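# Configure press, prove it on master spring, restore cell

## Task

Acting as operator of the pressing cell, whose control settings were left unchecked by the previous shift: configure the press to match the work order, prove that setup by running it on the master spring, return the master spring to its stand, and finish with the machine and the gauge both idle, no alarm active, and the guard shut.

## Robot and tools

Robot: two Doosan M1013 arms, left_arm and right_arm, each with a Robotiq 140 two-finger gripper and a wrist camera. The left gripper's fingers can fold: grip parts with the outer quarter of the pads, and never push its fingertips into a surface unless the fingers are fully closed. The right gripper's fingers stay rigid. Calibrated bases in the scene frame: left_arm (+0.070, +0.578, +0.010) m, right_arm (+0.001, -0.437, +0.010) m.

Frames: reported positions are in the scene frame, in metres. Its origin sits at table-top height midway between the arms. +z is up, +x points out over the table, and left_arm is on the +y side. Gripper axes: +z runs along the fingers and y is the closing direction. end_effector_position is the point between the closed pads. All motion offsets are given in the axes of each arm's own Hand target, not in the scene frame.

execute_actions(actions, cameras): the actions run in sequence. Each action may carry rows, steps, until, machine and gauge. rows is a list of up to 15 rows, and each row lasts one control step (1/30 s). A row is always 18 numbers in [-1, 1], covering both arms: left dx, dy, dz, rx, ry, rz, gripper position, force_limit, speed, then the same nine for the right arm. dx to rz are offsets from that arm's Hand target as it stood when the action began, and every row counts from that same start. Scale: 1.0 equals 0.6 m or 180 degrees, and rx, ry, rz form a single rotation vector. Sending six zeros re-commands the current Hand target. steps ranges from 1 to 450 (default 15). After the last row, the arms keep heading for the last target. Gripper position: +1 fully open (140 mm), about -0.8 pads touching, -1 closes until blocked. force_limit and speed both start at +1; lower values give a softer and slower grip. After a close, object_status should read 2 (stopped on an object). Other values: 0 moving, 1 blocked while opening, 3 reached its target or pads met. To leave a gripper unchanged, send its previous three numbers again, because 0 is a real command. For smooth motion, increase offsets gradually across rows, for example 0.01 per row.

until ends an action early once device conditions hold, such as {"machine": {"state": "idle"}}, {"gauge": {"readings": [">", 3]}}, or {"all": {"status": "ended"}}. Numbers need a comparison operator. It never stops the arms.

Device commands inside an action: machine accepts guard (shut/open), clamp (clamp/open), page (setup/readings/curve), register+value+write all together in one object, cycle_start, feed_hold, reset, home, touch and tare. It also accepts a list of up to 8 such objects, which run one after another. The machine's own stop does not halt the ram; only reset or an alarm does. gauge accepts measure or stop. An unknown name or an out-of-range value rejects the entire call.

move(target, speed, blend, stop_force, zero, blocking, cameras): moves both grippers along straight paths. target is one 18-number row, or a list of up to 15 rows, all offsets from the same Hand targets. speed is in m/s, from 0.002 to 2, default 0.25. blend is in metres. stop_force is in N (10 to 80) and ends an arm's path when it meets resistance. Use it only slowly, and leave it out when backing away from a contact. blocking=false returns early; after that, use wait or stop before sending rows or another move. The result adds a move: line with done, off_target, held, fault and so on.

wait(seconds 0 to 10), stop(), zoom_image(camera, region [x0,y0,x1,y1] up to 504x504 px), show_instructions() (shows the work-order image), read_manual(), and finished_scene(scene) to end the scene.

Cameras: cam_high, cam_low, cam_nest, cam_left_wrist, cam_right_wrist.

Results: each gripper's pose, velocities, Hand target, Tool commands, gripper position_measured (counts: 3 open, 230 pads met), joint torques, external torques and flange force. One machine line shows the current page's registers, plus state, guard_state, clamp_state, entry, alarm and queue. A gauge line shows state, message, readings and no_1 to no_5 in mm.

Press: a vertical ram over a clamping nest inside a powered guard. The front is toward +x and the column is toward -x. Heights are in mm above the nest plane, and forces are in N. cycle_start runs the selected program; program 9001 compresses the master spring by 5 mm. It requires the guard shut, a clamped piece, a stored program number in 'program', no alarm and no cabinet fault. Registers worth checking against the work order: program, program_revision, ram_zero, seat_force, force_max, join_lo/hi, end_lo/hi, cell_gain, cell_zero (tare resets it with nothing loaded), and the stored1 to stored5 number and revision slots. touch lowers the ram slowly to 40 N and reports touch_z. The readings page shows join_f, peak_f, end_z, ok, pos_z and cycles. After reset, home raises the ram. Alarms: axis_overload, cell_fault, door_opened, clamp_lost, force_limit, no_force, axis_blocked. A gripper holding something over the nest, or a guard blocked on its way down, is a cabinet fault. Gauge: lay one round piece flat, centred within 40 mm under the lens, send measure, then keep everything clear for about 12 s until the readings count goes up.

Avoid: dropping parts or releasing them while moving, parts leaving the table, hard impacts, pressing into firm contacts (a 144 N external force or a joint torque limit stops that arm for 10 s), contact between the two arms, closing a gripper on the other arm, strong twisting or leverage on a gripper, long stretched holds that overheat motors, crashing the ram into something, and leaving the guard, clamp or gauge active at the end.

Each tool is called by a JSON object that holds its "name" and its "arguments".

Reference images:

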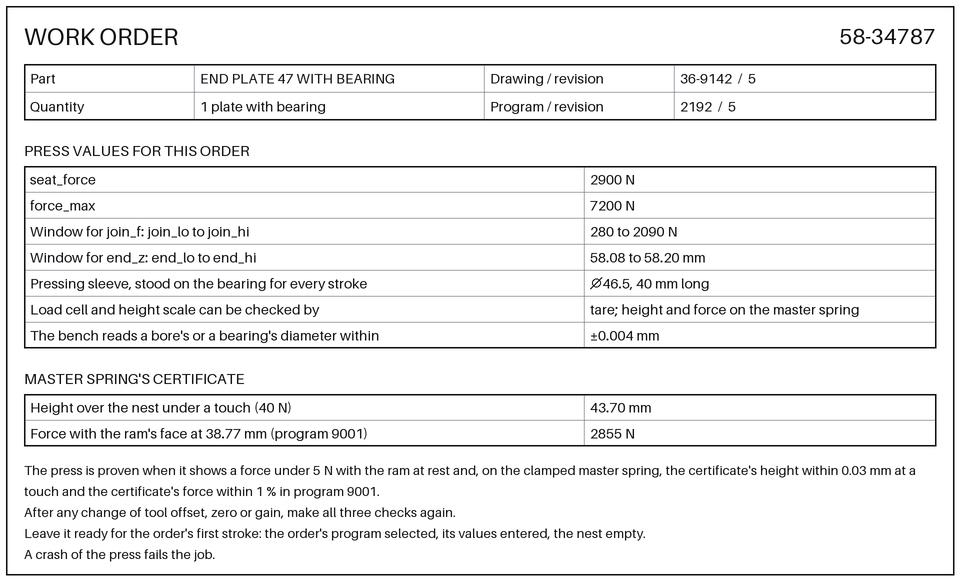

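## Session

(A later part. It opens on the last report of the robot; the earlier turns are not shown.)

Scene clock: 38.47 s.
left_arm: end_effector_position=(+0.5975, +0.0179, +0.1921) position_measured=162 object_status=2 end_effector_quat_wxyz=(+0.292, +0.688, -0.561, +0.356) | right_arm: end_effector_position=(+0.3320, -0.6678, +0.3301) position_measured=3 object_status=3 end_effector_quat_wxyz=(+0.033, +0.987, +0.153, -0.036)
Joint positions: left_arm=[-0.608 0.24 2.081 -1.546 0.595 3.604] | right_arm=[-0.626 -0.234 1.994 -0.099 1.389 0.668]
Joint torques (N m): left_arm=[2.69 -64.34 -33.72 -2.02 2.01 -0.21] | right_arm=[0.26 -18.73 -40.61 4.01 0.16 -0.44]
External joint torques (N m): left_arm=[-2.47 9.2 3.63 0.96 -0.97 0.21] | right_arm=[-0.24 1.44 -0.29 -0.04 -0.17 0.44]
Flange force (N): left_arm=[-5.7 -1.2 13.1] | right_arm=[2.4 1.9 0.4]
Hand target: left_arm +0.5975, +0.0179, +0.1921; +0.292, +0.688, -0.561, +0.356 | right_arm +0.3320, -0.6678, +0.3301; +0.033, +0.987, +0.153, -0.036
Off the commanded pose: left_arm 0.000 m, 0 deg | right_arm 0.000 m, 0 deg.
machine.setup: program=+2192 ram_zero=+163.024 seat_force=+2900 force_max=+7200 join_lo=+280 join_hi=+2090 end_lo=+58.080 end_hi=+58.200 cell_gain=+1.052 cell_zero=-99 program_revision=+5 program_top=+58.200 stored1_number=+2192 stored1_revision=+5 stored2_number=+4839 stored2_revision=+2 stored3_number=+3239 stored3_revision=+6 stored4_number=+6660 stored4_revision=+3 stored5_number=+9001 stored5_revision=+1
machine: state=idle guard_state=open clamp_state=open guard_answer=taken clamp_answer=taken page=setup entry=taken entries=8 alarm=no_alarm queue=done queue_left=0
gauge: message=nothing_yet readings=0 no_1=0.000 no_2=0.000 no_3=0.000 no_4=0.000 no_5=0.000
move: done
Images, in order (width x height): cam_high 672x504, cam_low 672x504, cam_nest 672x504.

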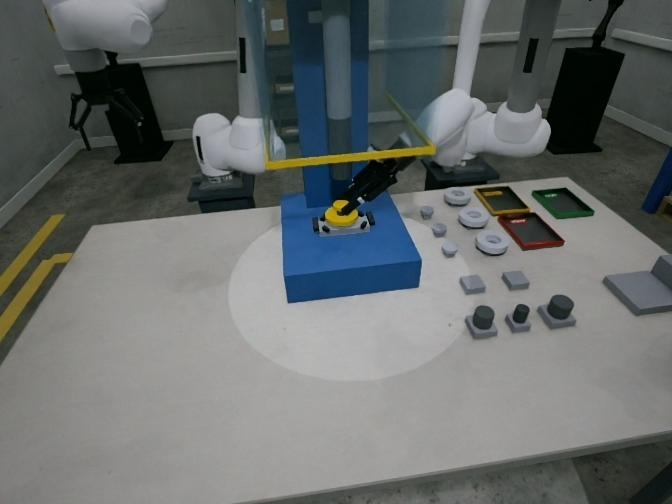

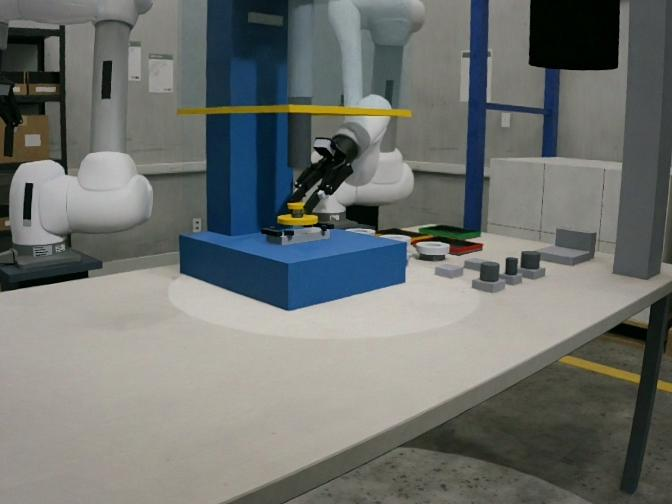

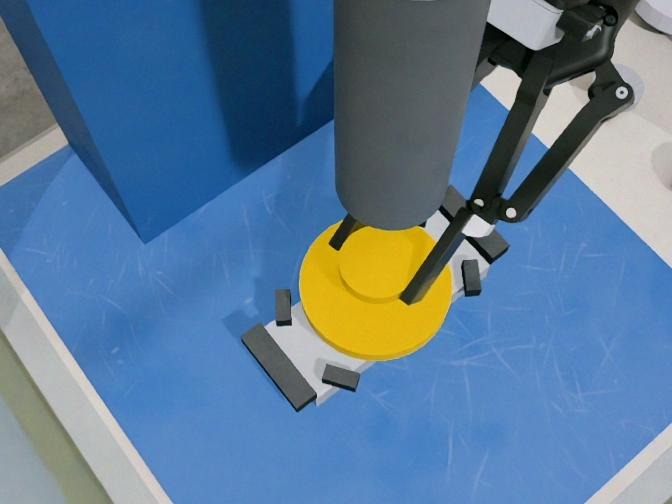

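{"name": "move", "arguments": {"target": [-0.0322,-0.0017,0.0178,0,0,0,-1,0,-0.9,0,0,0,0,0,0,1,1,1], "speed": 0.01, "stop_force": 12, "cameras": ["cam_nest","cam_high","cam_low"]}}

{"name": "zoom_image", "arguments": {"camera": "cam_low", "region": [240, 170, 360, 260]}}

{"name": "zoom_image", "arguments": {"camera": "cam_high", "region": [290, 170, 400, 260]}}

{"name": "zoom_image", "arguments": {"camera": "cam_nest", "region": [220, 160, 540, 420]}}

Scene clock: 41.70 s.
left_arm: end_effector_position=(+0.5979, +0.0204, +0.1701) position_measured=162 object_status=2 end_effector_quat_wxyz=(+0.292, +0.688, -0.561, +0.356) | right_arm: end_effector_position=(+0.3320, -0.6678, +0.3301) position_measured=3 object_status=3 end_effector_quat_wxyz=(+0.033, +0.987, +0.153, -0.036)
Joint positions: left_arm=[-0.604 0.268 2.098 -1.608 0.598 3.683] | right_arm=[-0.626 -0.234 1.994 -0.099 1.389 0.668]
Joint torques (N m): left_arm=[2.95 -65.92 -32.26 -2.18 2.38 -0.22] | right_arm=[0.22 -18.51 -40.77 3.97 0.18 -0.5]
External joint torques (N m): left_arm=[-2.6 9.38 3.53 0.96 -1.19 0.21] | right_arm=[-0.22 2.06 0 -0.01 -0.21 0.5]
Flange force (N): left_arm=[-6.0 -1.1 13.6] | right_arm=[3.1 2.3 1.1]
Hand target: left_arm +0.5979, +0.0204, +0.1701; +0.292, +0.688, -0.561, +0.356 | right_arm +0.3320, -0.6678, +0.3301; +0.033, +0.987, +0.153, -0.036
Off the commanded pose: left_arm 0.000 m, 0 deg | right_arm 0.000 m, 0 deg.
machine.setup: program=+2192 ram_zero=+163.024 seat_force=+2900 force_max=+7200 join_lo=+280 join_hi=+2090 end_lo=+58.080 end_hi=+58.200 cell_gain=+1.052 cell_zero=-99 program_revision=+5 program_top=+58.200 stored1_number=+2192 stored1_revision=+5 stored2_number=+4839 stored2_revision=+2 stored3_number=+3239 stored3_revision=+6 stored4_number=+6660 stored4_revision=+3 stored5_number=+9001 stored5_revision=+1
machine: state=idle guard_state=open clamp_state=open guard_answer=taken clamp_answer=taken page=setup entry=taken entries=8 alarm=no_alarm queue=done queue_left=0
gauge: message=nothing_yet readings=0 no_1=0.000 no_2=0.000 no_3=0.000 no_4=0.000 no_5=0.000
move: done
Images, in order (width x height): cam_high 672x504, cam_low 672x504, cam_nest 672x504.

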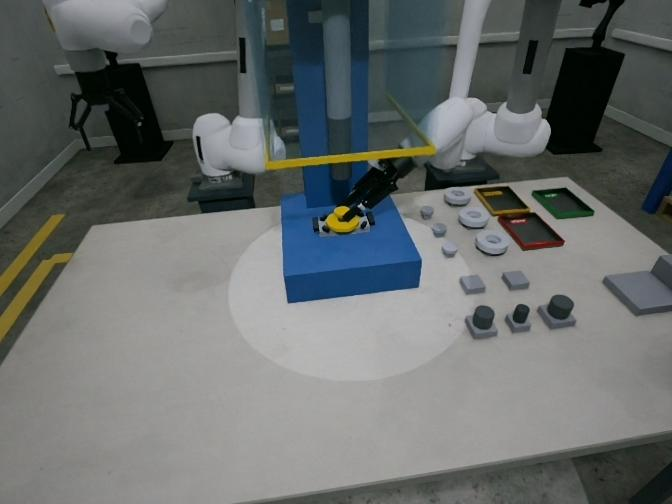

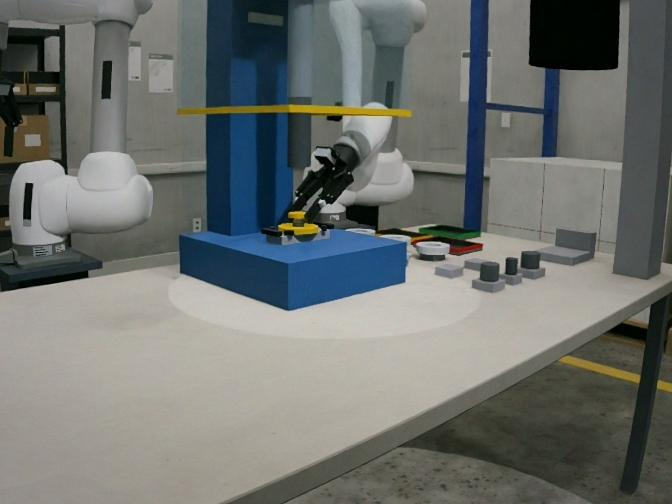

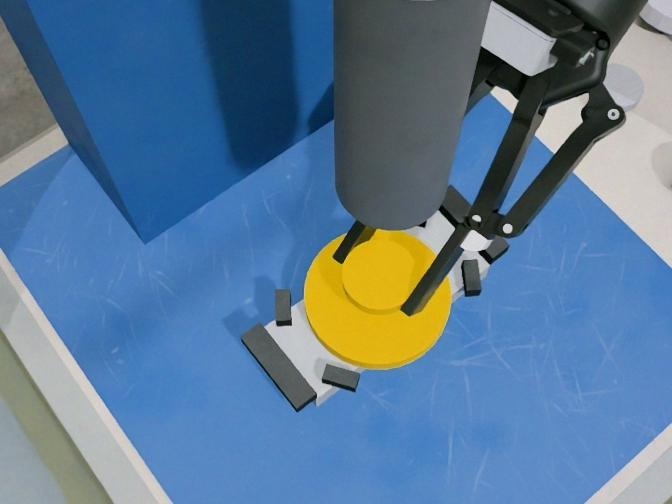

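Scaled by 4.200.

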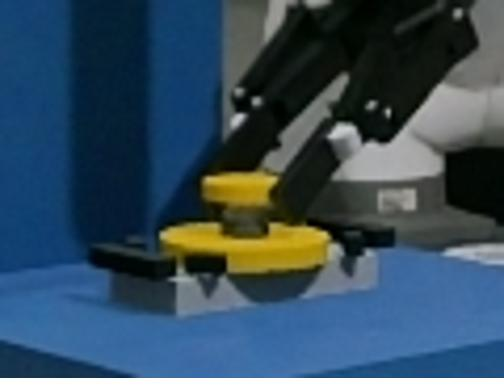

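Scaled by 4.582.

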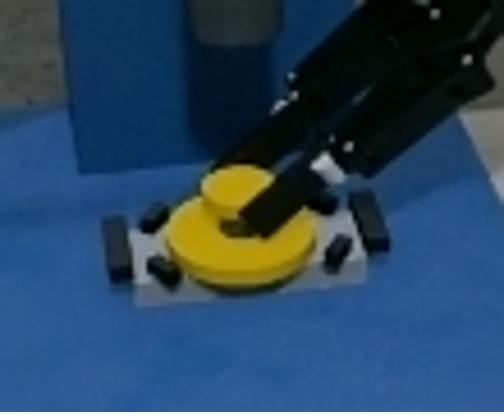

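Scaled by 1.575.

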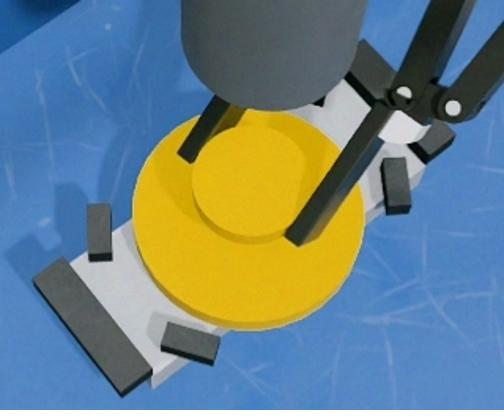

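{"name": "move", "arguments": {"target": [-0.0177,0.0022,0.0098,0,0,0,-1,0,-0.9,0,0,0,0,0,0,1,1,1], "speed": 0.006, "stop_force": 12, "cameras": ["cam_nest","cam_high","cam_low"]}}

{"name": "zoom_image", "arguments": {"camera": "cam_low", "region": [240, 170, 360, 260]}}

{"name": "zoom_image", "arguments": {"camera": "cam_nest", "region": [220, 160, 540, 420]}}

Scene clock: 43.07 s.
left_arm: end_effector_position=(+0.5976, +0.0206, +0.1674) position_measured=162 object_status=2 end_effector_quat_wxyz=(+0.292, +0.688, -0.561, +0.356) | right_arm: end_effector_position=(+0.3320, -0.6678, +0.3301) position_measured=3 object_status=3 end_effector_quat_wxyz=(+0.033, +0.987, +0.153, -0.036)
Joint positions: left_arm=[-0.604 0.271 2.101 -1.617 0.598 3.694] | right_arm=[-0.626 -0.234 1.994 -0.099 1.389 0.668]
Joint torques (N m): left_arm=[-1.03 -49.34 -23.63 -0.2 0.12 -0.28] | right_arm=[0.33 -18.65 -40.73 3.98 0.2 -0.45]
External joint torques (N m): left_arm=[1.29 -7.33 -4.94 -1.04 1.1 0.28] | right_arm=[-0.22 1.63 -0.09 -0.01 -0.22 0.46]
Flange force (N): left_arm=[5.9 -0.5 -7.3] | right_arm=[2.5 1.9 0.8]
Hand target: left_arm +0.5976, +0.0206, +0.1673; +0.292, +0.688, -0.561, +0.356 (not the last commanded pose) | right_arm +0.3320, -0.6678, +0.3301; +0.033, +0.987, +0.153, -0.036
Off the commanded pose: left_arm 0.009 m, 0 deg | right_arm 0.000 m, 0 deg.
machine.setup: program=+2192 ram_zero=+163.024 seat_force=+2900 force_max=+7200 join_lo=+280 join_hi=+2090 end_lo=+58.080 end_hi=+58.200 cell_gain=+1.052 cell_zero=-99 program_revision=+5 program_top=+58.200 stored1_number=+2192 stored1_revision=+5 stored2_number=+4839 stored2_revision=+2 stored3_number=+3239 stored3_revision=+6 stored4_number=+6660 stored4_revision=+3 stored5_number=+9001 stored5_revision=+1
machine: state=idle guard_state=open clamp_state=open guard_answer=taken clamp_answer=taken page=setup entry=taken entries=8 alarm=no_alarm queue=done queue_left=0
gauge: message=nothing_yet readings=0 no_1=0.000 no_2=0.000 no_3=0.000 no_4=0.000 no_5=0.000
move: contact (left_arm)
Images, in order (width x height): cam_high 672x504, cam_low 672x504, cam_nest 672x504.

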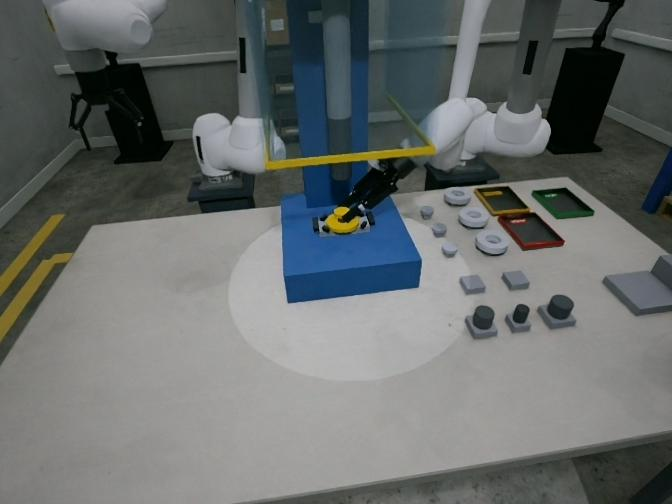

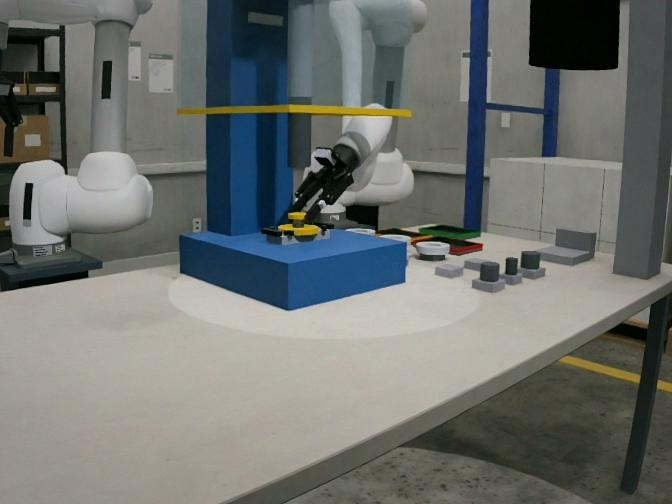

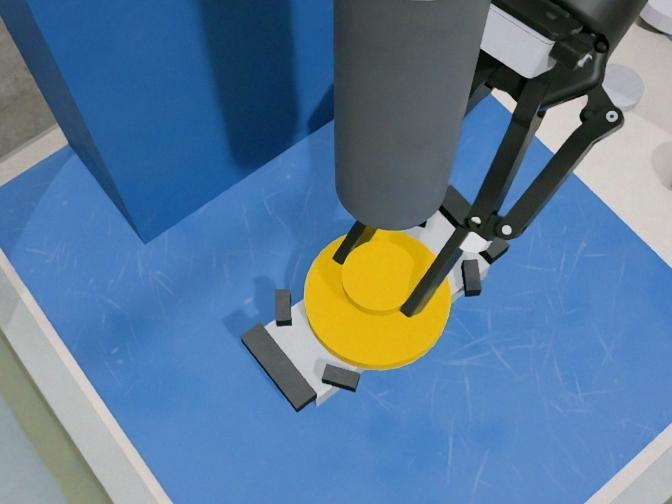

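Scaled by 4.200.

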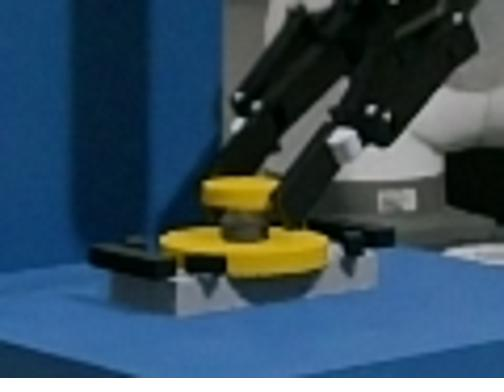

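Scaled by 1.575.

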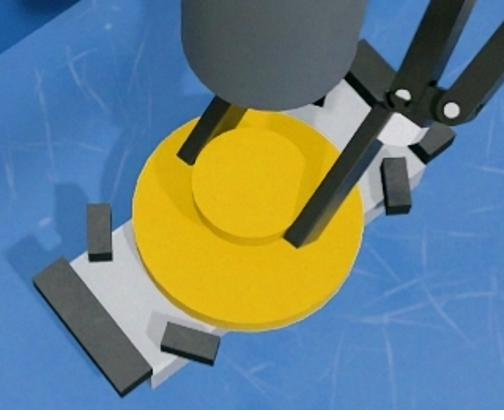

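{"name": "execute_actions", "arguments": {"actions": [{"rows":[[0,0,0,0,0,0,-0.1,0,-1,0,0,0,0,0,0,1,1,1]],"steps":45}], "cameras": []}}

{"name": "move", "arguments": {"target": [[0,0,-0.1333,0,0,0,-0.1,0,-1,0,0,0,0,0,0,1,1,1],[-0.2127,-0.1,-0.583,0,0,0,-0.1,0,-1,0,0,0,0,0,0,1,1,1]], "speed": [0.08,0.25]}}

{"name": "execute_actions", "arguments": {"actions": [{"machine":{"clamp":"clamp"},"steps":75}], "cameras": ["cam_nest","cam_low"]}}

Scene clock: 45.40 s.
left_arm: end_effector_position=(+0.5976, +0.0206, +0.1673) position_measured=141 object_status=3 end_effector_quat_wxyz=(+0.292, +0.688, -0.561, +0.356) | right_arm: end_effector_position=(+0.3320, -0.6678, +0.3301) position_measured=3 object_status=3 end_effector_quat_wxyz=(+0.033, +0.987, +0.153, -0.036)
Joint positions: left_arm=[-0.604 0.271 2.101 -1.617 0.598 3.694] | right_arm=[-0.626 -0.234 1.994 -0.099 1.389 0.668]
Joint torques (N m): left_arm=[2.75 -59.86 -27.46 -1.09 1.22 -0.18] | right_arm=[0.39 -19.04 -40.77 3.98 0.19 -0.49]
External joint torques (N m): left_arm=[-2.78 3.26 -1.08 -0.17 0.01 0.18] | right_arm=[-0.4 2.55 0.02 -0.02 -0.22 0.49]
Flange force (N): left_arm=[0.5 -0.5 9.0] | right_arm=[3.3 3.2 1.3]
Hand target: left_arm +0.5976, +0.0206, +0.1673; +0.292, +0.688, -0.561, +0.356 | right_arm +0.3320, -0.6678, +0.3301; +0.033, +0.987, +0.153, -0.036
Off the commanded pose: left_arm 0.000 m, 0 deg | right_arm 0.000 m, 0 deg.
machine.setup: program=+2192 ram_zero=+163.024 seat_force=+2900 force_max=+7200 join_lo=+280 join_hi=+2090 end_lo=+58.080 end_hi=+58.200 cell_gain=+1.052 cell_zero=-99 program_revision=+5 program_top=+58.200 stored1_number=+2192 stored1_revision=+5 stored2_number=+4839 stored2_revision=+2 stored3_number=+3239 stored3_revision=+6 stored4_number=+6660 stored4_revision=+3 stored5_number=+9001 stored5_revision=+1
machine: state=idle guard_state=open clamp_state=open guard_answer=taken clamp_answer=taken page=setup entry=taken entries=8 alarm=no_alarm queue=done queue_left=0
gauge: message=nothing_yet readings=0 no_1=0.000 no_2=0.000 no_3=0.000 no_4=0.000 no_5=0.000
No camera images: "cameras" was empty.

Scene clock: 48.03 s.
left_arm: end_effector_position=(+0.5847, +0.3849, +0.2641) position_measured=141 object_status=3 end_effector_quat_wxyz=(+0.292, +0.688, -0.561, +0.356) | right_arm: end_effector_position=(+0.3320, -0.6678, +0.3301) position_measured=3 object_status=3 end_effector_quat_wxyz=(+0.033, +0.987, +0.153, -0.036)
Joint positions: left_arm=[0.092 0.02 2.176 -1.103 1.145 3.624] | right_arm=[-0.626 -0.234 1.994 -0.099 1.389 0.668]
Joint torques (N m): left_arm=[2.39 -36.34 -31.91 -0.17 1.12 -0.18] | right_arm=[0.17 -18.69 -40.8 4 0.17 -0.52]
External joint torques (N m): left_arm=[-2.32 1.71 -1.08 -0.08 -0.05 0.18] | right_arm=[-0.27 2 -0.02 -0.04 -0.2 0.52]
Flange force (N): left_arm=[1.9 -3.9 5.0] | right_arm=[3.0 2.3 1.0]
Hand target: left_arm +0.5847, +0.3849, +0.2640; +0.292, +0.688, -0.561, +0.356 | right_arm +0.3320, -0.6678, +0.3301; +0.033, +0.987, +0.153, -0.036
Off the commanded pose: left_arm 0.000 m, 0 deg | right_arm 0.000 m, 0 deg.
machine.setup: program=+2192 ram_zero=+163.024 seat_force=+2900 force_max=+7200 join_lo=+280 join_hi=+2090 end_lo=+58.080 end_hi=+58.200 cell_gain=+1.052 cell_zero=-99 program_revision=+5 program_top=+58.200 stored1_number=+2192 stored1_revision=+5 stored2_number=+4839 stored2_revision=+2 stored3_number=+3239 stored3_revision=+6 stored4_number=+6660 stored4_revision=+3 stored5_number=+9001 stored5_revision=+1
machine: state=idle guard_state=open clamp_state=open guard_answer=taken clamp_answer=taken page=setup entry=taken entries=8 alarm=no_alarm queue=done queue_left=0
gauge: message=nothing_yet readings=0 no_1=0.000 no_2=0.000 no_3=0.000 no_4=0.000 no_5=0.000
move: done
camera_calibration:
cam_left_wrist: T_world_to_cam=[[-0.980258, -0.197721, -0.0000302567, 0.658699], [-0.16145, 0.800519, -0.577151, -0.0611972], [0.114139, -0.565752, -0.816638, 0.509069], [0, 0, 0, 1]] pos_world=[0.57771, 0.467235, 0.380424]
cam_right_wrist: T_world_to_cam=[[0.329217, -0.942803, 0.0523308, -0.747469], [-0.869423, -0.281038, 0.406352, -0.0282967], [-0.368403, -0.179275, -0.912217, 0.444506], [0, 0, 0, 1]] pos_world=[0.385235, -0.63298, 0.4561]

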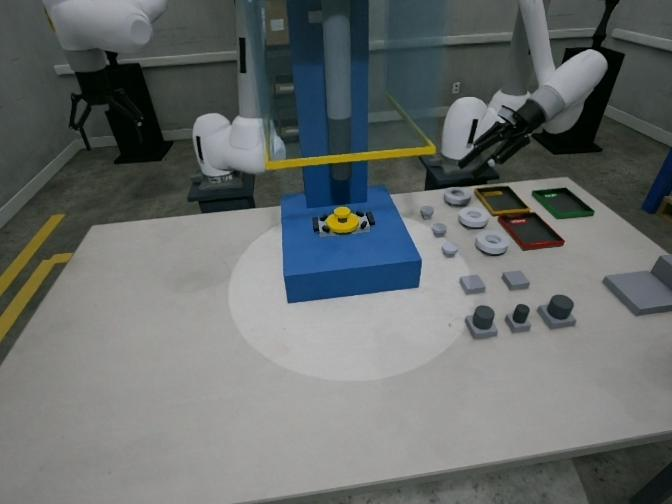

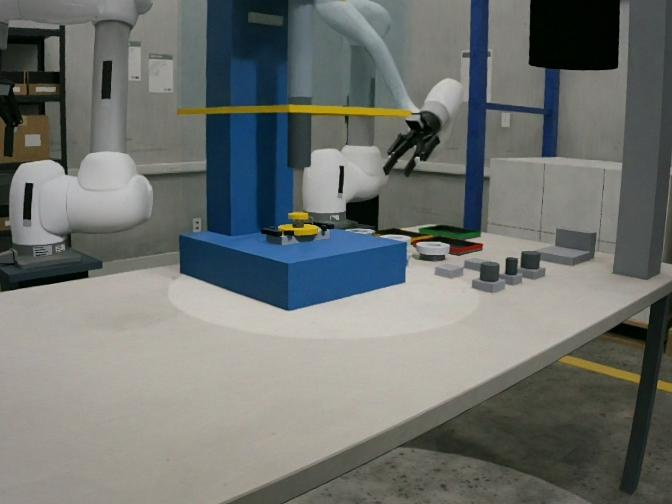

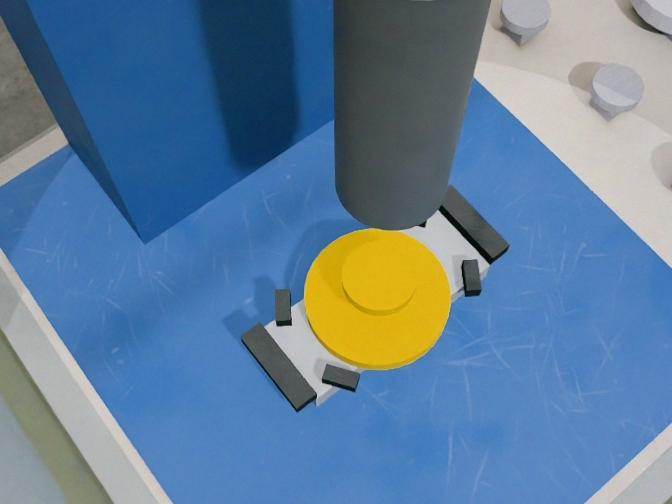

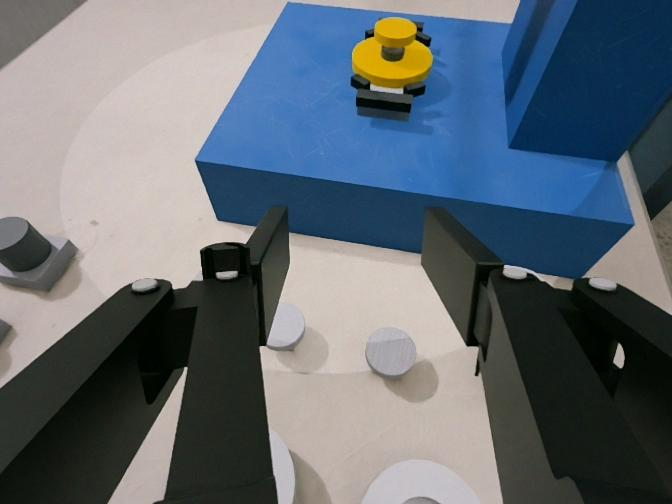

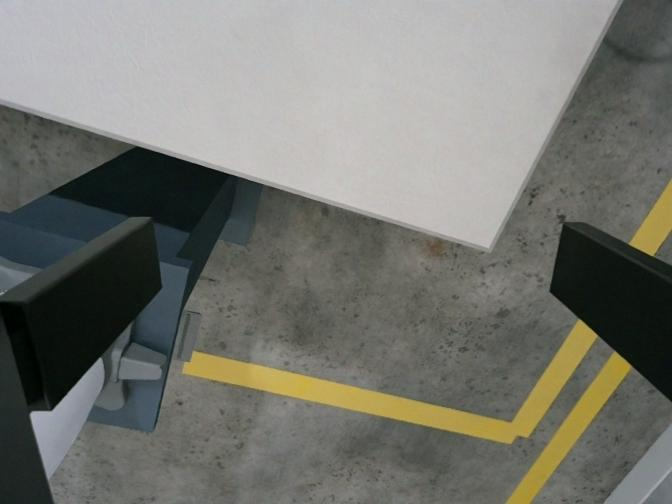

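Scene clock: 50.73 s.
left_arm: end_effector_position=(+0.5847, +0.3849, +0.2640) position_measured=141 object_status=3 end_effector_quat_wxyz=(+0.292, +0.688, -0.561, +0.356) | right_arm: end_effector_position=(+0.3320, -0.6678, +0.3301) position_measured=3 object_status=3 end_effector_quat_wxyz=(+0.033, +0.987, +0.153, -0.036)
Joint positions: left_arm=[0.092 0.02 2.176 -1.102 1.145 3.624] | right_arm=[-0.626 -0.234 1.994 -0.099 1.389 0.668]
Joint torques (N m): left_arm=[2.39 -37.49 -31.68 -0.1 1.08 -0.21] | right_arm=[0.17 -18.55 -40.79 3.98 0.19 -0.48]
External joint torques (N m): left_arm=[-2.51 2.99 -1.27 -0.17 0 0.21] | right_arm=[-0.09 1.48 -0.11 0 -0.21 0.48]
Flange force (N): left_arm=[1.0 -6.2 6.2] | right_arm=[2.7 1.5 0.7]
Hand target: left_arm +0.5847, +0.3849, +0.2640; +0.292, +0.688, -0.561, +0.356 | right_arm +0.3320, -0.6678, +0.3301; +0.033, +0.987, +0.153, -0.036
Tool commands: left_gripper/position=-0.1 left_gripper/force_limit=+0.0 left_gripper/speed=-1.0 right_gripper/position=+1.0 right_gripper/force_limit=+1.0 right_gripper/speed=+1.0
Off the commanded pose: left_arm 0.000 m, 0 deg | right_arm 0.000 m, 0 deg.
machine.setup: program=+2192 ram_zero=+163.024 seat_force=+2900 force_max=+7200 join_lo=+280 join_hi=+2090 end_lo=+58.080 end_hi=+58.200 cell_gain=+1.052 cell_zero=-99 program_revision=+5 program_top=+58.200 stored1_number=+2192 stored1_revision=+5 stored2_number=+4839 stored2_revision=+2 stored3_number=+3239 stored3_revision=+6 stored4_number=+6660 stored4_revision=+3 stored5_number=+9001 stored5_revision=+1
machine: state=idle guard_state=open clamp_state=clamped guard_answer=taken clamp_answer=taken page=setup entry=taken entries=8 alarm=no_alarm queue=done queue_left=0
gauge: message=nothing_yet readings=0 no_1=0.000 no_2=0.000 no_3=0.000 no_4=0.000 no_5=0.000
Images, in order (width x height): cam_low 672x504, cam_nest 672x504.

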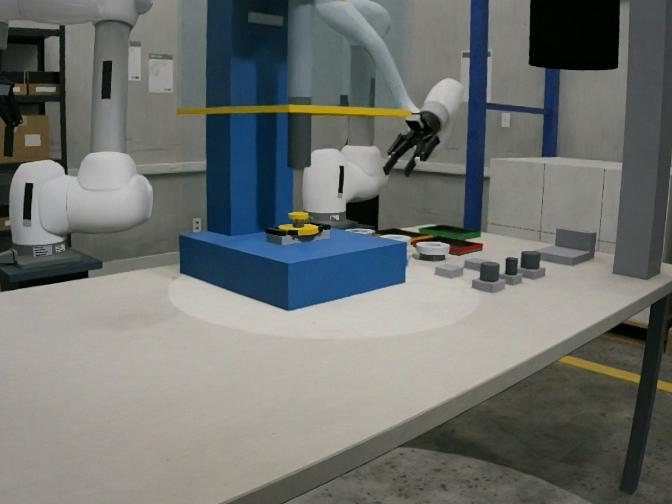

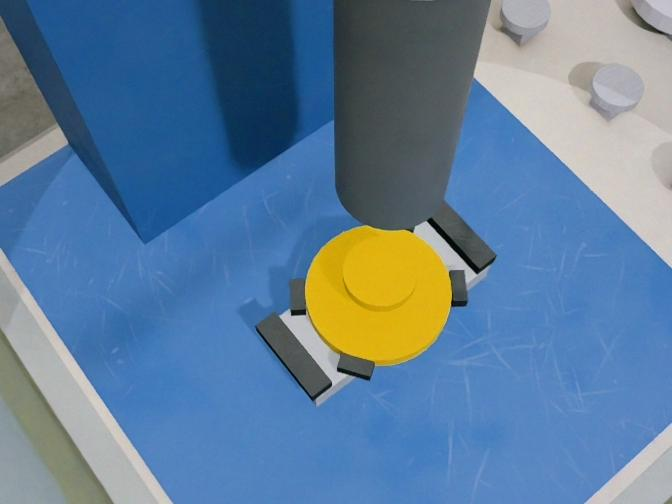

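{"name": "execute_actions", "arguments": {"actions": [{"machine":[{"guard":"shut"},{"touch":true},{"page":"readings"}],"steps":450,"until":{"machine":{"queue":["!=","running"]}}},{"steps":300,"until":{"all":{"status":"ended"}}}], "cameras": ["cam_nest"]}}

Scene clock: 63.90 s.
left_arm: end_effector_position=(+0.5847, +0.3849, +0.2640) position_measured=141 object_status=3 end_effector_quat_wxyz=(+0.292, +0.688, -0.561, +0.356) | right_arm: end_effector_position=(+0.3320, -0.6678, +0.3301) position_measured=3 object_status=3 end_effector_quat_wxyz=(+0.033, +0.987, +0.153, -0.036)
Joint positions: left_arm=[0.092 0.02 2.176 -1.102 1.145 3.624] | right_arm=[-0.626 -0.234 1.994 -0.099 1.389 0.668]
Joint torques (N m): left_arm=[2.43 -37.37 -31.64 -0.08 1.07 -0.24] | right_arm=[0.22 -18.82 -40.9 4 0.2 -0.44]
External joint torques (N m): left_arm=[-2.41 2.8 -1.3 -0.18 0.01 0.24] | right_arm=[-0.32 2.13 0.07 -0.03 -0.23 0.44]
External joint torques at the end of the 1st action: left_arm=[-2.69 3.31 -1.1 -0.17 0.01 0.21] | right_arm=[-0.21 1.99 -0.09 -0.03 -0.21 0.48]
Flange force (N): left_arm=[1.0 -6.0 5.8] | right_arm=[2.8 2.6 1.3]
Flange force at the end of the 1st action (N): left_arm=[0.8 -6.4 6.8] | right_arm=[3.0 2.3 0.9]
Hand target: left_arm +0.5847, +0.3849, +0.2640; +0.292, +0.688, -0.561, +0.356 | right_arm +0.3320, -0.6678, +0.3301; +0.033, +0.987, +0.153, -0.036
Tool commands: left_gripper/position=-0.1 left_gripper/force_limit=+0.0 left_gripper/speed=-1.0 right_gripper/position=+1.0 right_gripper/force_limit=+1.0 right_gripper/speed=+1.0
Off the commanded pose: left_arm 0.000 m, 0 deg | right_arm 0.000 m, 0 deg.
machine.readings: force=+0 touch_z=+44.435 join_f=+0 peak_f=+0 end_z=+0.000 ok=+0 pos_z=+156.976 cycles=+0
machine: state=idle guard_state=shut clamp_state=clamped guard_answer=taken clamp_answer=taken page=readings entry=taken entries=9 alarm=no_alarm queue=done queue_left=0
gauge: message=nothing_yet readings=0 no_1=0.000 no_2=0.000 no_3=0.000 no_4=0.000 no_5=0.000
Images, in order (width x height): cam_nest 672x504.

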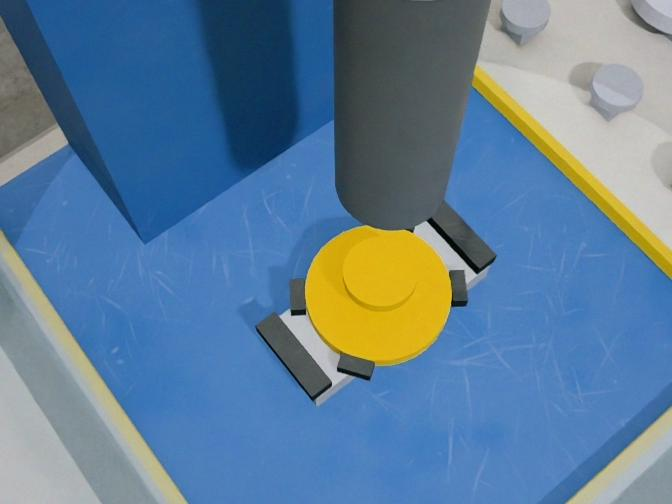

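Touch 44.435, so zero +0.735 → 163.759.

{"name": "execute_actions", "arguments": {"actions": [{"machine":[{"register":"ram_zero","value":163.759,"write":true},{"tare":true},{"touch":true},{"page":"readings"}],"steps":450,"until":{"machine":{"queue":["!=","running"]}}},{"steps":5}], "cameras": []}}

{"name": "execute_actions", "arguments": {"actions": [{"machine":[{"register":"program","value":9001,"write":true},{"cycle_start":true},{"page":"readings"}],"steps":450,"until":{"machine":{"queue":["!=","running"]}}},{"steps":5},{"machine":{"page":"curve"},"steps":5}], "cameras": []}}

{"name": "execute_actions", "arguments": {"actions": [{"machine":{"page":"readings"},"steps":5}], "cameras": []}}

Scene clock: 75.53 s.
left_arm: end_effector_position=(+0.5847, +0.3849, +0.2640) position_measured=141 object_status=3 end_effector_quat_wxyz=(+0.292, +0.688, -0.561, +0.356) | right_arm: end_effector_position=(+0.3320, -0.6678, +0.3301) position_measured=3 object_status=3 end_effector_quat_wxyz=(+0.033, +0.987, +0.153, -0.036)
Joint positions: left_arm=[0.092 0.02 2.176 -1.102 1.145 3.624] | right_arm=[-0.626 -0.234 1.994 -0.099 1.389 0.668]
Joint torques (N m): left_arm=[2.61 -37.85 -31.87 -0.15 1.03 -0.18] | right_arm=[0.11 -18.84 -40.83 3.95 0.17 -0.44]
External joint torques (N m): left_arm=[-2.76 3.35 -1.04 -0.12 0.05 0.18] | right_arm=[0.12 1.94 0.02 0.03 -0.19 0.45]
External joint torques at the end of the 1st action: left_arm=[-2.79 3.45 -1.23 -0.21 -0.03 0.19] | right_arm=[-0.4 1.84 -0.18 -0.04 -0.21 0.45]
Flange force (N): left_arm=[0.9 -6.4 6.8] | right_arm=[3.5 1.7 0.9]
Flange force at the end of the 1st action (N): left_arm=[1.0 -6.8 7.1] | right_arm=[2.5 2.5 0.7]
Hand target: left_arm +0.5847, +0.3849, +0.2640; +0.292, +0.688, -0.561, +0.356 | right_arm +0.3320, -0.6678, +0.3301; +0.033, +0.987, +0.153, -0.036
Tool commands: left_gripper/position=-0.1 left_gripper/force_limit=+0.0 left_gripper/speed=-1.0 right_gripper/position=+1.0 right_gripper/force_limit=+1.0 right_gripper/speed=+1.0
Off the commanded pose: left_arm 0.000 m, 0 deg | right_arm 0.000 m, 0 deg.
machine.readings: force=+0 touch_z=+43.690 join_f=+0 peak_f=+0 end_z=+0.000 ok=+0 pos_z=+156.241 cycles=+0
machine: state=idle guard_state=shut clamp_state=clamped guard_answer=taken clamp_answer=taken page=readings entry=taken entries=12 alarm=no_alarm queue=done queue_left=0
gauge: message=nothing_yet readings=0 no_1=0.000 no_2=0.000 no_3=0.000 no_4=0.000 no_5=0.000
No camera images: "cameras" was empty.

Scene clock: 80.60 s.
left_arm: end_effector_position=(+0.5847, +0.3849, +0.2640) position_measured=141 object_status=3 end_effector_quat_wxyz=(+0.292, +0.688, -0.561, +0.356) | right_arm: end_effector_position=(+0.3320, -0.6678, +0.3301) position_measured=3 object_status=3 end_effector_quat_wxyz=(+0.033, +0.987, +0.153, -0.036)
Joint positions: left_arm=[0.092 0.02 2.176 -1.102 1.145 3.624] | right_arm=[-0.626 -0.234 1.994 -0.099 1.389 0.668]
Joint torques (N m): left_arm=[2.64 -37.94 -31.79 -0.12 1.09 -0.2] | right_arm=[0.19 -18.77 -40.76 3.99 0.16 -0.48]
External joint torques (N m): left_arm=[-2.67 3.41 -1.16 -0.14 -0.02 0.2] | right_arm=[-0.12 2.02 -0.01 -0.02 -0.18 0.48]
External joint torques at the end of the 1st action: left_arm=[-2.61 2.77 -0.92 -0.12 0.01 0.19] | right_arm=[-0.07 1.94 -0.12 -0.01 -0.21 0.48]
External joint torques at the end of the 2nd action: left_arm=[-2.42 3.36 -1.01 -0.17 0.02 0.2] | right_arm=[-0.67 2.26 -0.02 0 -0.18 0.49]
Flange force (N): left_arm=[0.8 -6.7 6.8] | right_arm=[3.2 2.1 1.0]
Flange force at the end of the 1st action (N): left_arm=[1.1 -5.3 6.3] | right_arm=[3.3 2.1 0.8]
Flange force at the end of the 2nd action (N): left_arm=[0.4 -6.4 6.4] | right_arm=[2.4 3.3 1.1]
Hand target: left_arm +0.5847, +0.3849, +0.2640; +0.292, +0.688, -0.561, +0.356 | right_arm +0.3320, -0.6678, +0.3301; +0.033, +0.987, +0.153, -0.036
Tool commands: left_gripper/position=-0.1 left_gripper/force_limit=+0.0 left_gripper/speed=-1.0 right_gripper/position=+1.0 right_gripper/force_limit=+1.0 right_gripper/speed=+1.0
Off the commanded pose: left_arm 0.000 m, 0 deg | right_arm 0.000 m, 0 deg.
machine.curve: curve1_z=+44.770 curve1_f=+2 curve2_z=+43.913 curve2_f=+17 curve3_z=+43.056 curve3_f=+876 curve4_z=+42.199 curve4_f=+1954 curve5_z=+41.341 curve5_f=+3034 curve6_z=+40.484 curve6_f=+4115 curve7_z=+39.627 curve7_f=+5212 curve8_z=+38.770 curve8_f=+6304
machine: state=done guard_state=shut clamp_state=clamped guard_answer=taken clamp_answer=taken page=curve entry=taken entries=14 alarm=no_alarm queue=done queue_left=0
gauge: message=nothing_yet readings=0 no_1=0.000 no_2=0.000 no_3=0.000 no_4=0.000 no_5=0.000
No camera images: "cameras" was empty.

Scene clock: 80.97 s.
left_arm: end_effector_position=(+0.5847, +0.3849, +0.2640) position_measured=141 object_status=3 end_effector_quat_wxyz=(+0.292, +0.688, -0.561, +0.356) | right_arm: end_effector_position=(+0.3320, -0.6678, +0.3301) position_measured=3 object_status=3 end_effector_quat_wxyz=(+0.033, +0.987, +0.153, -0.036)
Joint positions: left_arm=[0.092 0.02 2.176 -1.102 1.145 3.624] | right_arm=[-0.626 -0.234 1.994 -0.099 1.389 0.668]
Joint torques (N m): left_arm=[2.36 -37.72 -32.03 -0.09 1.02 -0.17] | right_arm=[0.34 -18.67 -40.81 3.99 0.19 -0.47]
External joint torques (N m): left_arm=[-2.32 3.17 -0.88 -0.16 0.05 0.17] | right_arm=[-0.39 2 0.04 -0.03 -0.22 0.47]
Flange force (N): left_arm=[0.4 -5.9 6.0] | right_arm=[2.6 2.5 1.2]
Hand target: left_arm +0.5847, +0.3849, +0.2640; +0.292, +0.688, -0.561, +0.356 | right_arm +0.3320, -0.6678, +0.3301; +0.033, +0.987, +0.153, -0.036
Tool commands: left_gripper/position=-0.1 left_gripper/force_limit=+0.0 left_gripper/speed=-1.0 right_gripper/position=+1.0 right_gripper/force_limit=+1.0 right_gripper/speed=+1.0
Off the commanded pose: left_arm 0.000 m, 0 deg | right_arm 0.000 m, 0 deg.
machine.readings: force=+0 touch_z=+43.690 join_f=+5930 peak_f=+6306 end_z=+38.768 ok=+0 pos_z=+156.241 cycles=+1
machine: state=done guard_state=shut clamp_state=clamped guard_answer=taken clamp_answer=taken page=readings entry=taken entries=14 alarm=no_alarm queue=done queue_left=0
gauge: message=nothing_yet readings=0 no_1=0.000 no_2=0.000 no_3=0.000 no_4=0.000 no_5=0.000
No camera images: "cameras" was empty.

{"name": "execute_actions", "arguments": {"actions": [{"machine":[{"register":"cell_gain","value":0.4764,"write":true},{"tare":true},{"touch":true},{"page":"readings"}],"steps":450,"until":{"machine":{"queue":["!=","running"]}}},{"steps":5}], "cameras": []}}

Scene clock: 92.53 s.
left_arm: end_effector_position=(+0.5847, +0.3849, +0.2640) position_measured=141 object_status=3 end_effector_quat_wxyz=(+0.292, +0.688, -0.561, +0.356) | right_arm: end_effector_position=(+0.3320, -0.6678, +0.3301) position_measured=3 object_status=3 end_effector_quat_wxyz=(+0.033, +0.987, +0.153, -0.036)
Joint positions: left_arm=[0.092 0.02 2.176 -1.102 1.145 3.624] | right_arm=[-0.626 -0.234 1.994 -0.099 1.389 0.668]
Joint torques (N m): left_arm=[2.55 -37.61 -31.81 -0.14 1.1 -0.18] | right_arm=[0.21 -18.76 -40.76 3.96 0.21 -0.48]
External joint torques (N m): left_arm=[-2.58 3.07 -1.13 -0.13 -0.03 0.18] | right_arm=[-0.13 1.78 -0.08 0.01 -0.23 0.49]
External joint torques at the end of the 1st action: left_arm=[-2.42 2.95 -1.16 -0.14 -0.04 0.17] | right_arm=[-0.09 2.09 0.01 0 -0.21 0.47]
Flange force (N): left_arm=[1.0 -6.1 6.4] | right_arm=[3.0 1.9 0.9]
Flange force at the end of the 1st action (N): left_arm=[0.9 -6.0 6.1] | right_arm=[3.3 2.2 1.1]
Hand target: left_arm +0.5847, +0.3849, +0.2640; +0.292, +0.688, -0.561, +0.356 | right_arm +0.3320, -0.6678, +0.3301; +0.033, +0.987, +0.153, -0.036
Tool commands: left_gripper/position=-0.1 left_gripper/force_limit=+0.0 left_gripper/speed=-1.0 right_gripper/position=+1.0 right_gripper/force_limit=+1.0 right_gripper/speed=+1.0
Off the commanded pose: left_arm 0.000 m, 0 deg | right_arm 0.000 m, 0 deg.
machine.readings: force=+0 touch_z=+43.667 join_f=+5930 peak_f=+6306 end_z=+38.768 ok=+0 pos_z=+156.241 cycles=+1
machine: state=done guard_state=shut clamp_state=clamped guard_answer=taken clamp_answer=taken page=readings entry=taken entries=17 alarm=no_alarm queue=done queue_left=0
gauge: message=nothing_yet readings=0 no_1=0.000 no_2=0.000 no_3=0.000 no_4=0.000 no_5=0.000
No camera images: "cameras" was empty.

{"name": "execute_actions", "arguments": {"actions": [{"machine":[{"register":"ram_zero","value":163.728,"write":true},{"register":"cell_gain","value":0.4734,"write":true},{"tare":true},{"touch":true},{"cycle_start":true},{"page":"readings"}],"steps":450,"until":{"machine":{"queue":["!=","running"]}}},{"steps":300,"until":{"machine":{"queue":["!=","running"]}}},{"machine":{"page":"curve"},"steps":5}], "cameras": []}}

{"name": "execute_actions", "arguments": {"actions": [{"machine":{"page":"readings"},"steps":5}], "cameras": []}}

Scene clock: 108.67 s.
left_arm: end_effector_position=(+0.5847, +0.3849, +0.2640) position_measured=141 object_status=3 end_effector_quat_wxyz=(+0.292, +0.688, -0.561, +0.356) | right_arm: end_effector_position=(+0.3320, -0.6678, +0.3301) position_measured=3 object_status=3 end_effector_quat_wxyz=(+0.033, +0.987, +0.153, -0.036)
Joint positions: left_arm=[0.092 0.02 2.176 -1.102 1.145 3.624] | right_arm=[-0.626 -0.234 1.994 -0.099 1.389 0.668]
Joint torques (N m): left_arm=[2.36 -37.37 -31.85 -0.02 1.06 -0.15] | right_arm=[0.32 -18.79 -40.73 4.01 0.19 -0.44]
External joint torques (N m): left_arm=[-2.42 2.86 -1.02 -0.25 0.01 0.15] | right_arm=[-0.27 2.1 -0.02 -0.05 -0.21 0.45]
External joint torques at the end of the 1st action: left_arm=[-2.31 3.69 -0.96 -0.08 -0.02 0.26] | right_arm=[-0.24 1.47 -0.04 -0.01 -0.19 0.46]
External joint torques at the end of the 2nd action: left_arm=[-2.46 3.21 -1.16 -0.15 -0.03 0.2] | right_arm=[-0.32 2.1 -0.02 0.01 -0.19 0.5]
Flange force (N): left_arm=[0.9 -5.6 6.1] | right_arm=[2.9 2.5 1.1]
Flange force at the end of the 1st action (N): left_arm=[-0.2 -6.9 6.4] | right_arm=[2.3 1.7 0.8]
Flange force at the end of the 2nd action (N): left_arm=[0.7 -6.4 6.3] | right_arm=[2.9 2.5 1.0]
Hand target: left_arm +0.5847, +0.3849, +0.2640; +0.292, +0.688, -0.561, +0.356 | right_arm +0.3320, -0.6678, +0.3301; +0.033, +0.987, +0.153, -0.036
Tool commands: left_gripper/position=-0.1 left_gripper/force_limit=+0.0 left_gripper/speed=-1.0 right_gripper/position=+1.0 right_gripper/force_limit=+1.0 right_gripper/speed=+1.0
Off the commanded pose: left_arm 0.000 m, 0 deg | right_arm 0.000 m, 0 deg.
machine.curve: curve1_z=+44.770 curve1_f=+2 curve2_z=+43.913 curve2_f=+17 curve3_z=+43.056 curve3_f=+416 curve4_z=+42.199 curve4_f=+891 curve5_z=+41.341 curve5_f=+1386 curve6_z=+40.484 curve6_f=+1862 curve7_z=+39.627 curve7_f=+2357 curve8_z=+38.770 curve8_f=+2846
machine: state=done guard_state=shut clamp_state=clamped guard_answer=taken clamp_answer=taken page=curve entry=taken entries=22 alarm=no_alarm queue=done queue_left=0
gauge: message=nothing_yet readings=0 no_1=0.000 no_2=0.000 no_3=0.000 no_4=0.000 no_5=0.000
No camera images: "cameras" was empty.

Scene clock: 109.03 s.
left_arm: end_effector_position=(+0.5847, +0.3849, +0.2640) position_measured=141 object_status=3 end_effector_quat_wxyz=(+0.292, +0.688, -0.561, +0.356) | right_arm: end_effector_position=(+0.3320, -0.6678, +0.3301) position_measured=3 object_status=3 end_effector_quat_wxyz=(+0.033, +0.987, +0.153, -0.036)
Joint positions: left_arm=[0.092 0.02 2.176 -1.102 1.145 3.624] | right_arm=[-0.626 -0.234 1.994 -0.099 1.389 0.668]
Joint torques (N m): left_arm=[2.53 -37.86 -31.86 -0.12 1.07 -0.19] | right_arm=[0.39 -18.59 -40.79 4.03 0.19 -0.45]
External joint torques (N m): left_arm=[-2.64 3.37 -1.05 -0.15 0 0.19] | right_arm=[-0.36 2.08 0.04 -0.06 -0.21 0.45]
Flange force (N): left_arm=[0.7 -6.4 6.7] | right_arm=[2.7 2.6 1.2]
Hand target: left_arm +0.5847, +0.3849, +0.2640; +0.292, +0.688, -0.561, +0.356 | right_arm +0.3320, -0.6678, +0.3301; +0.033, +0.987, +0.153, -0.036
Tool commands: left_gripper/position=-0.1 left_gripper/force_limit=+0.0 left_gripper/speed=-1.0 right_gripper/position=+1.0 right_gripper/force_limit=+1.0 right_gripper/speed=+1.0
Off the commanded pose: left_arm 0.000 m, 0 deg | right_arm 0.000 m, 0 deg.
machine.readings: force=+0 touch_z=+43.709 join_f=+2683 peak_f=+2847 end_z=+38.768 ok=+0 pos_z=+156.272 cycles=+2
machine: state=done guard_state=shut clamp_state=clamped guard_answer=taken clamp_answer=taken page=readings entry=taken entries=22 alarm=no_alarm queue=done queue_left=0
gauge: message=nothing_yet readings=0 no_1=0.000 no_2=0.000 no_3=0.000 no_4=0.000 no_5=0.000
No camera images: "cameras" was empty.


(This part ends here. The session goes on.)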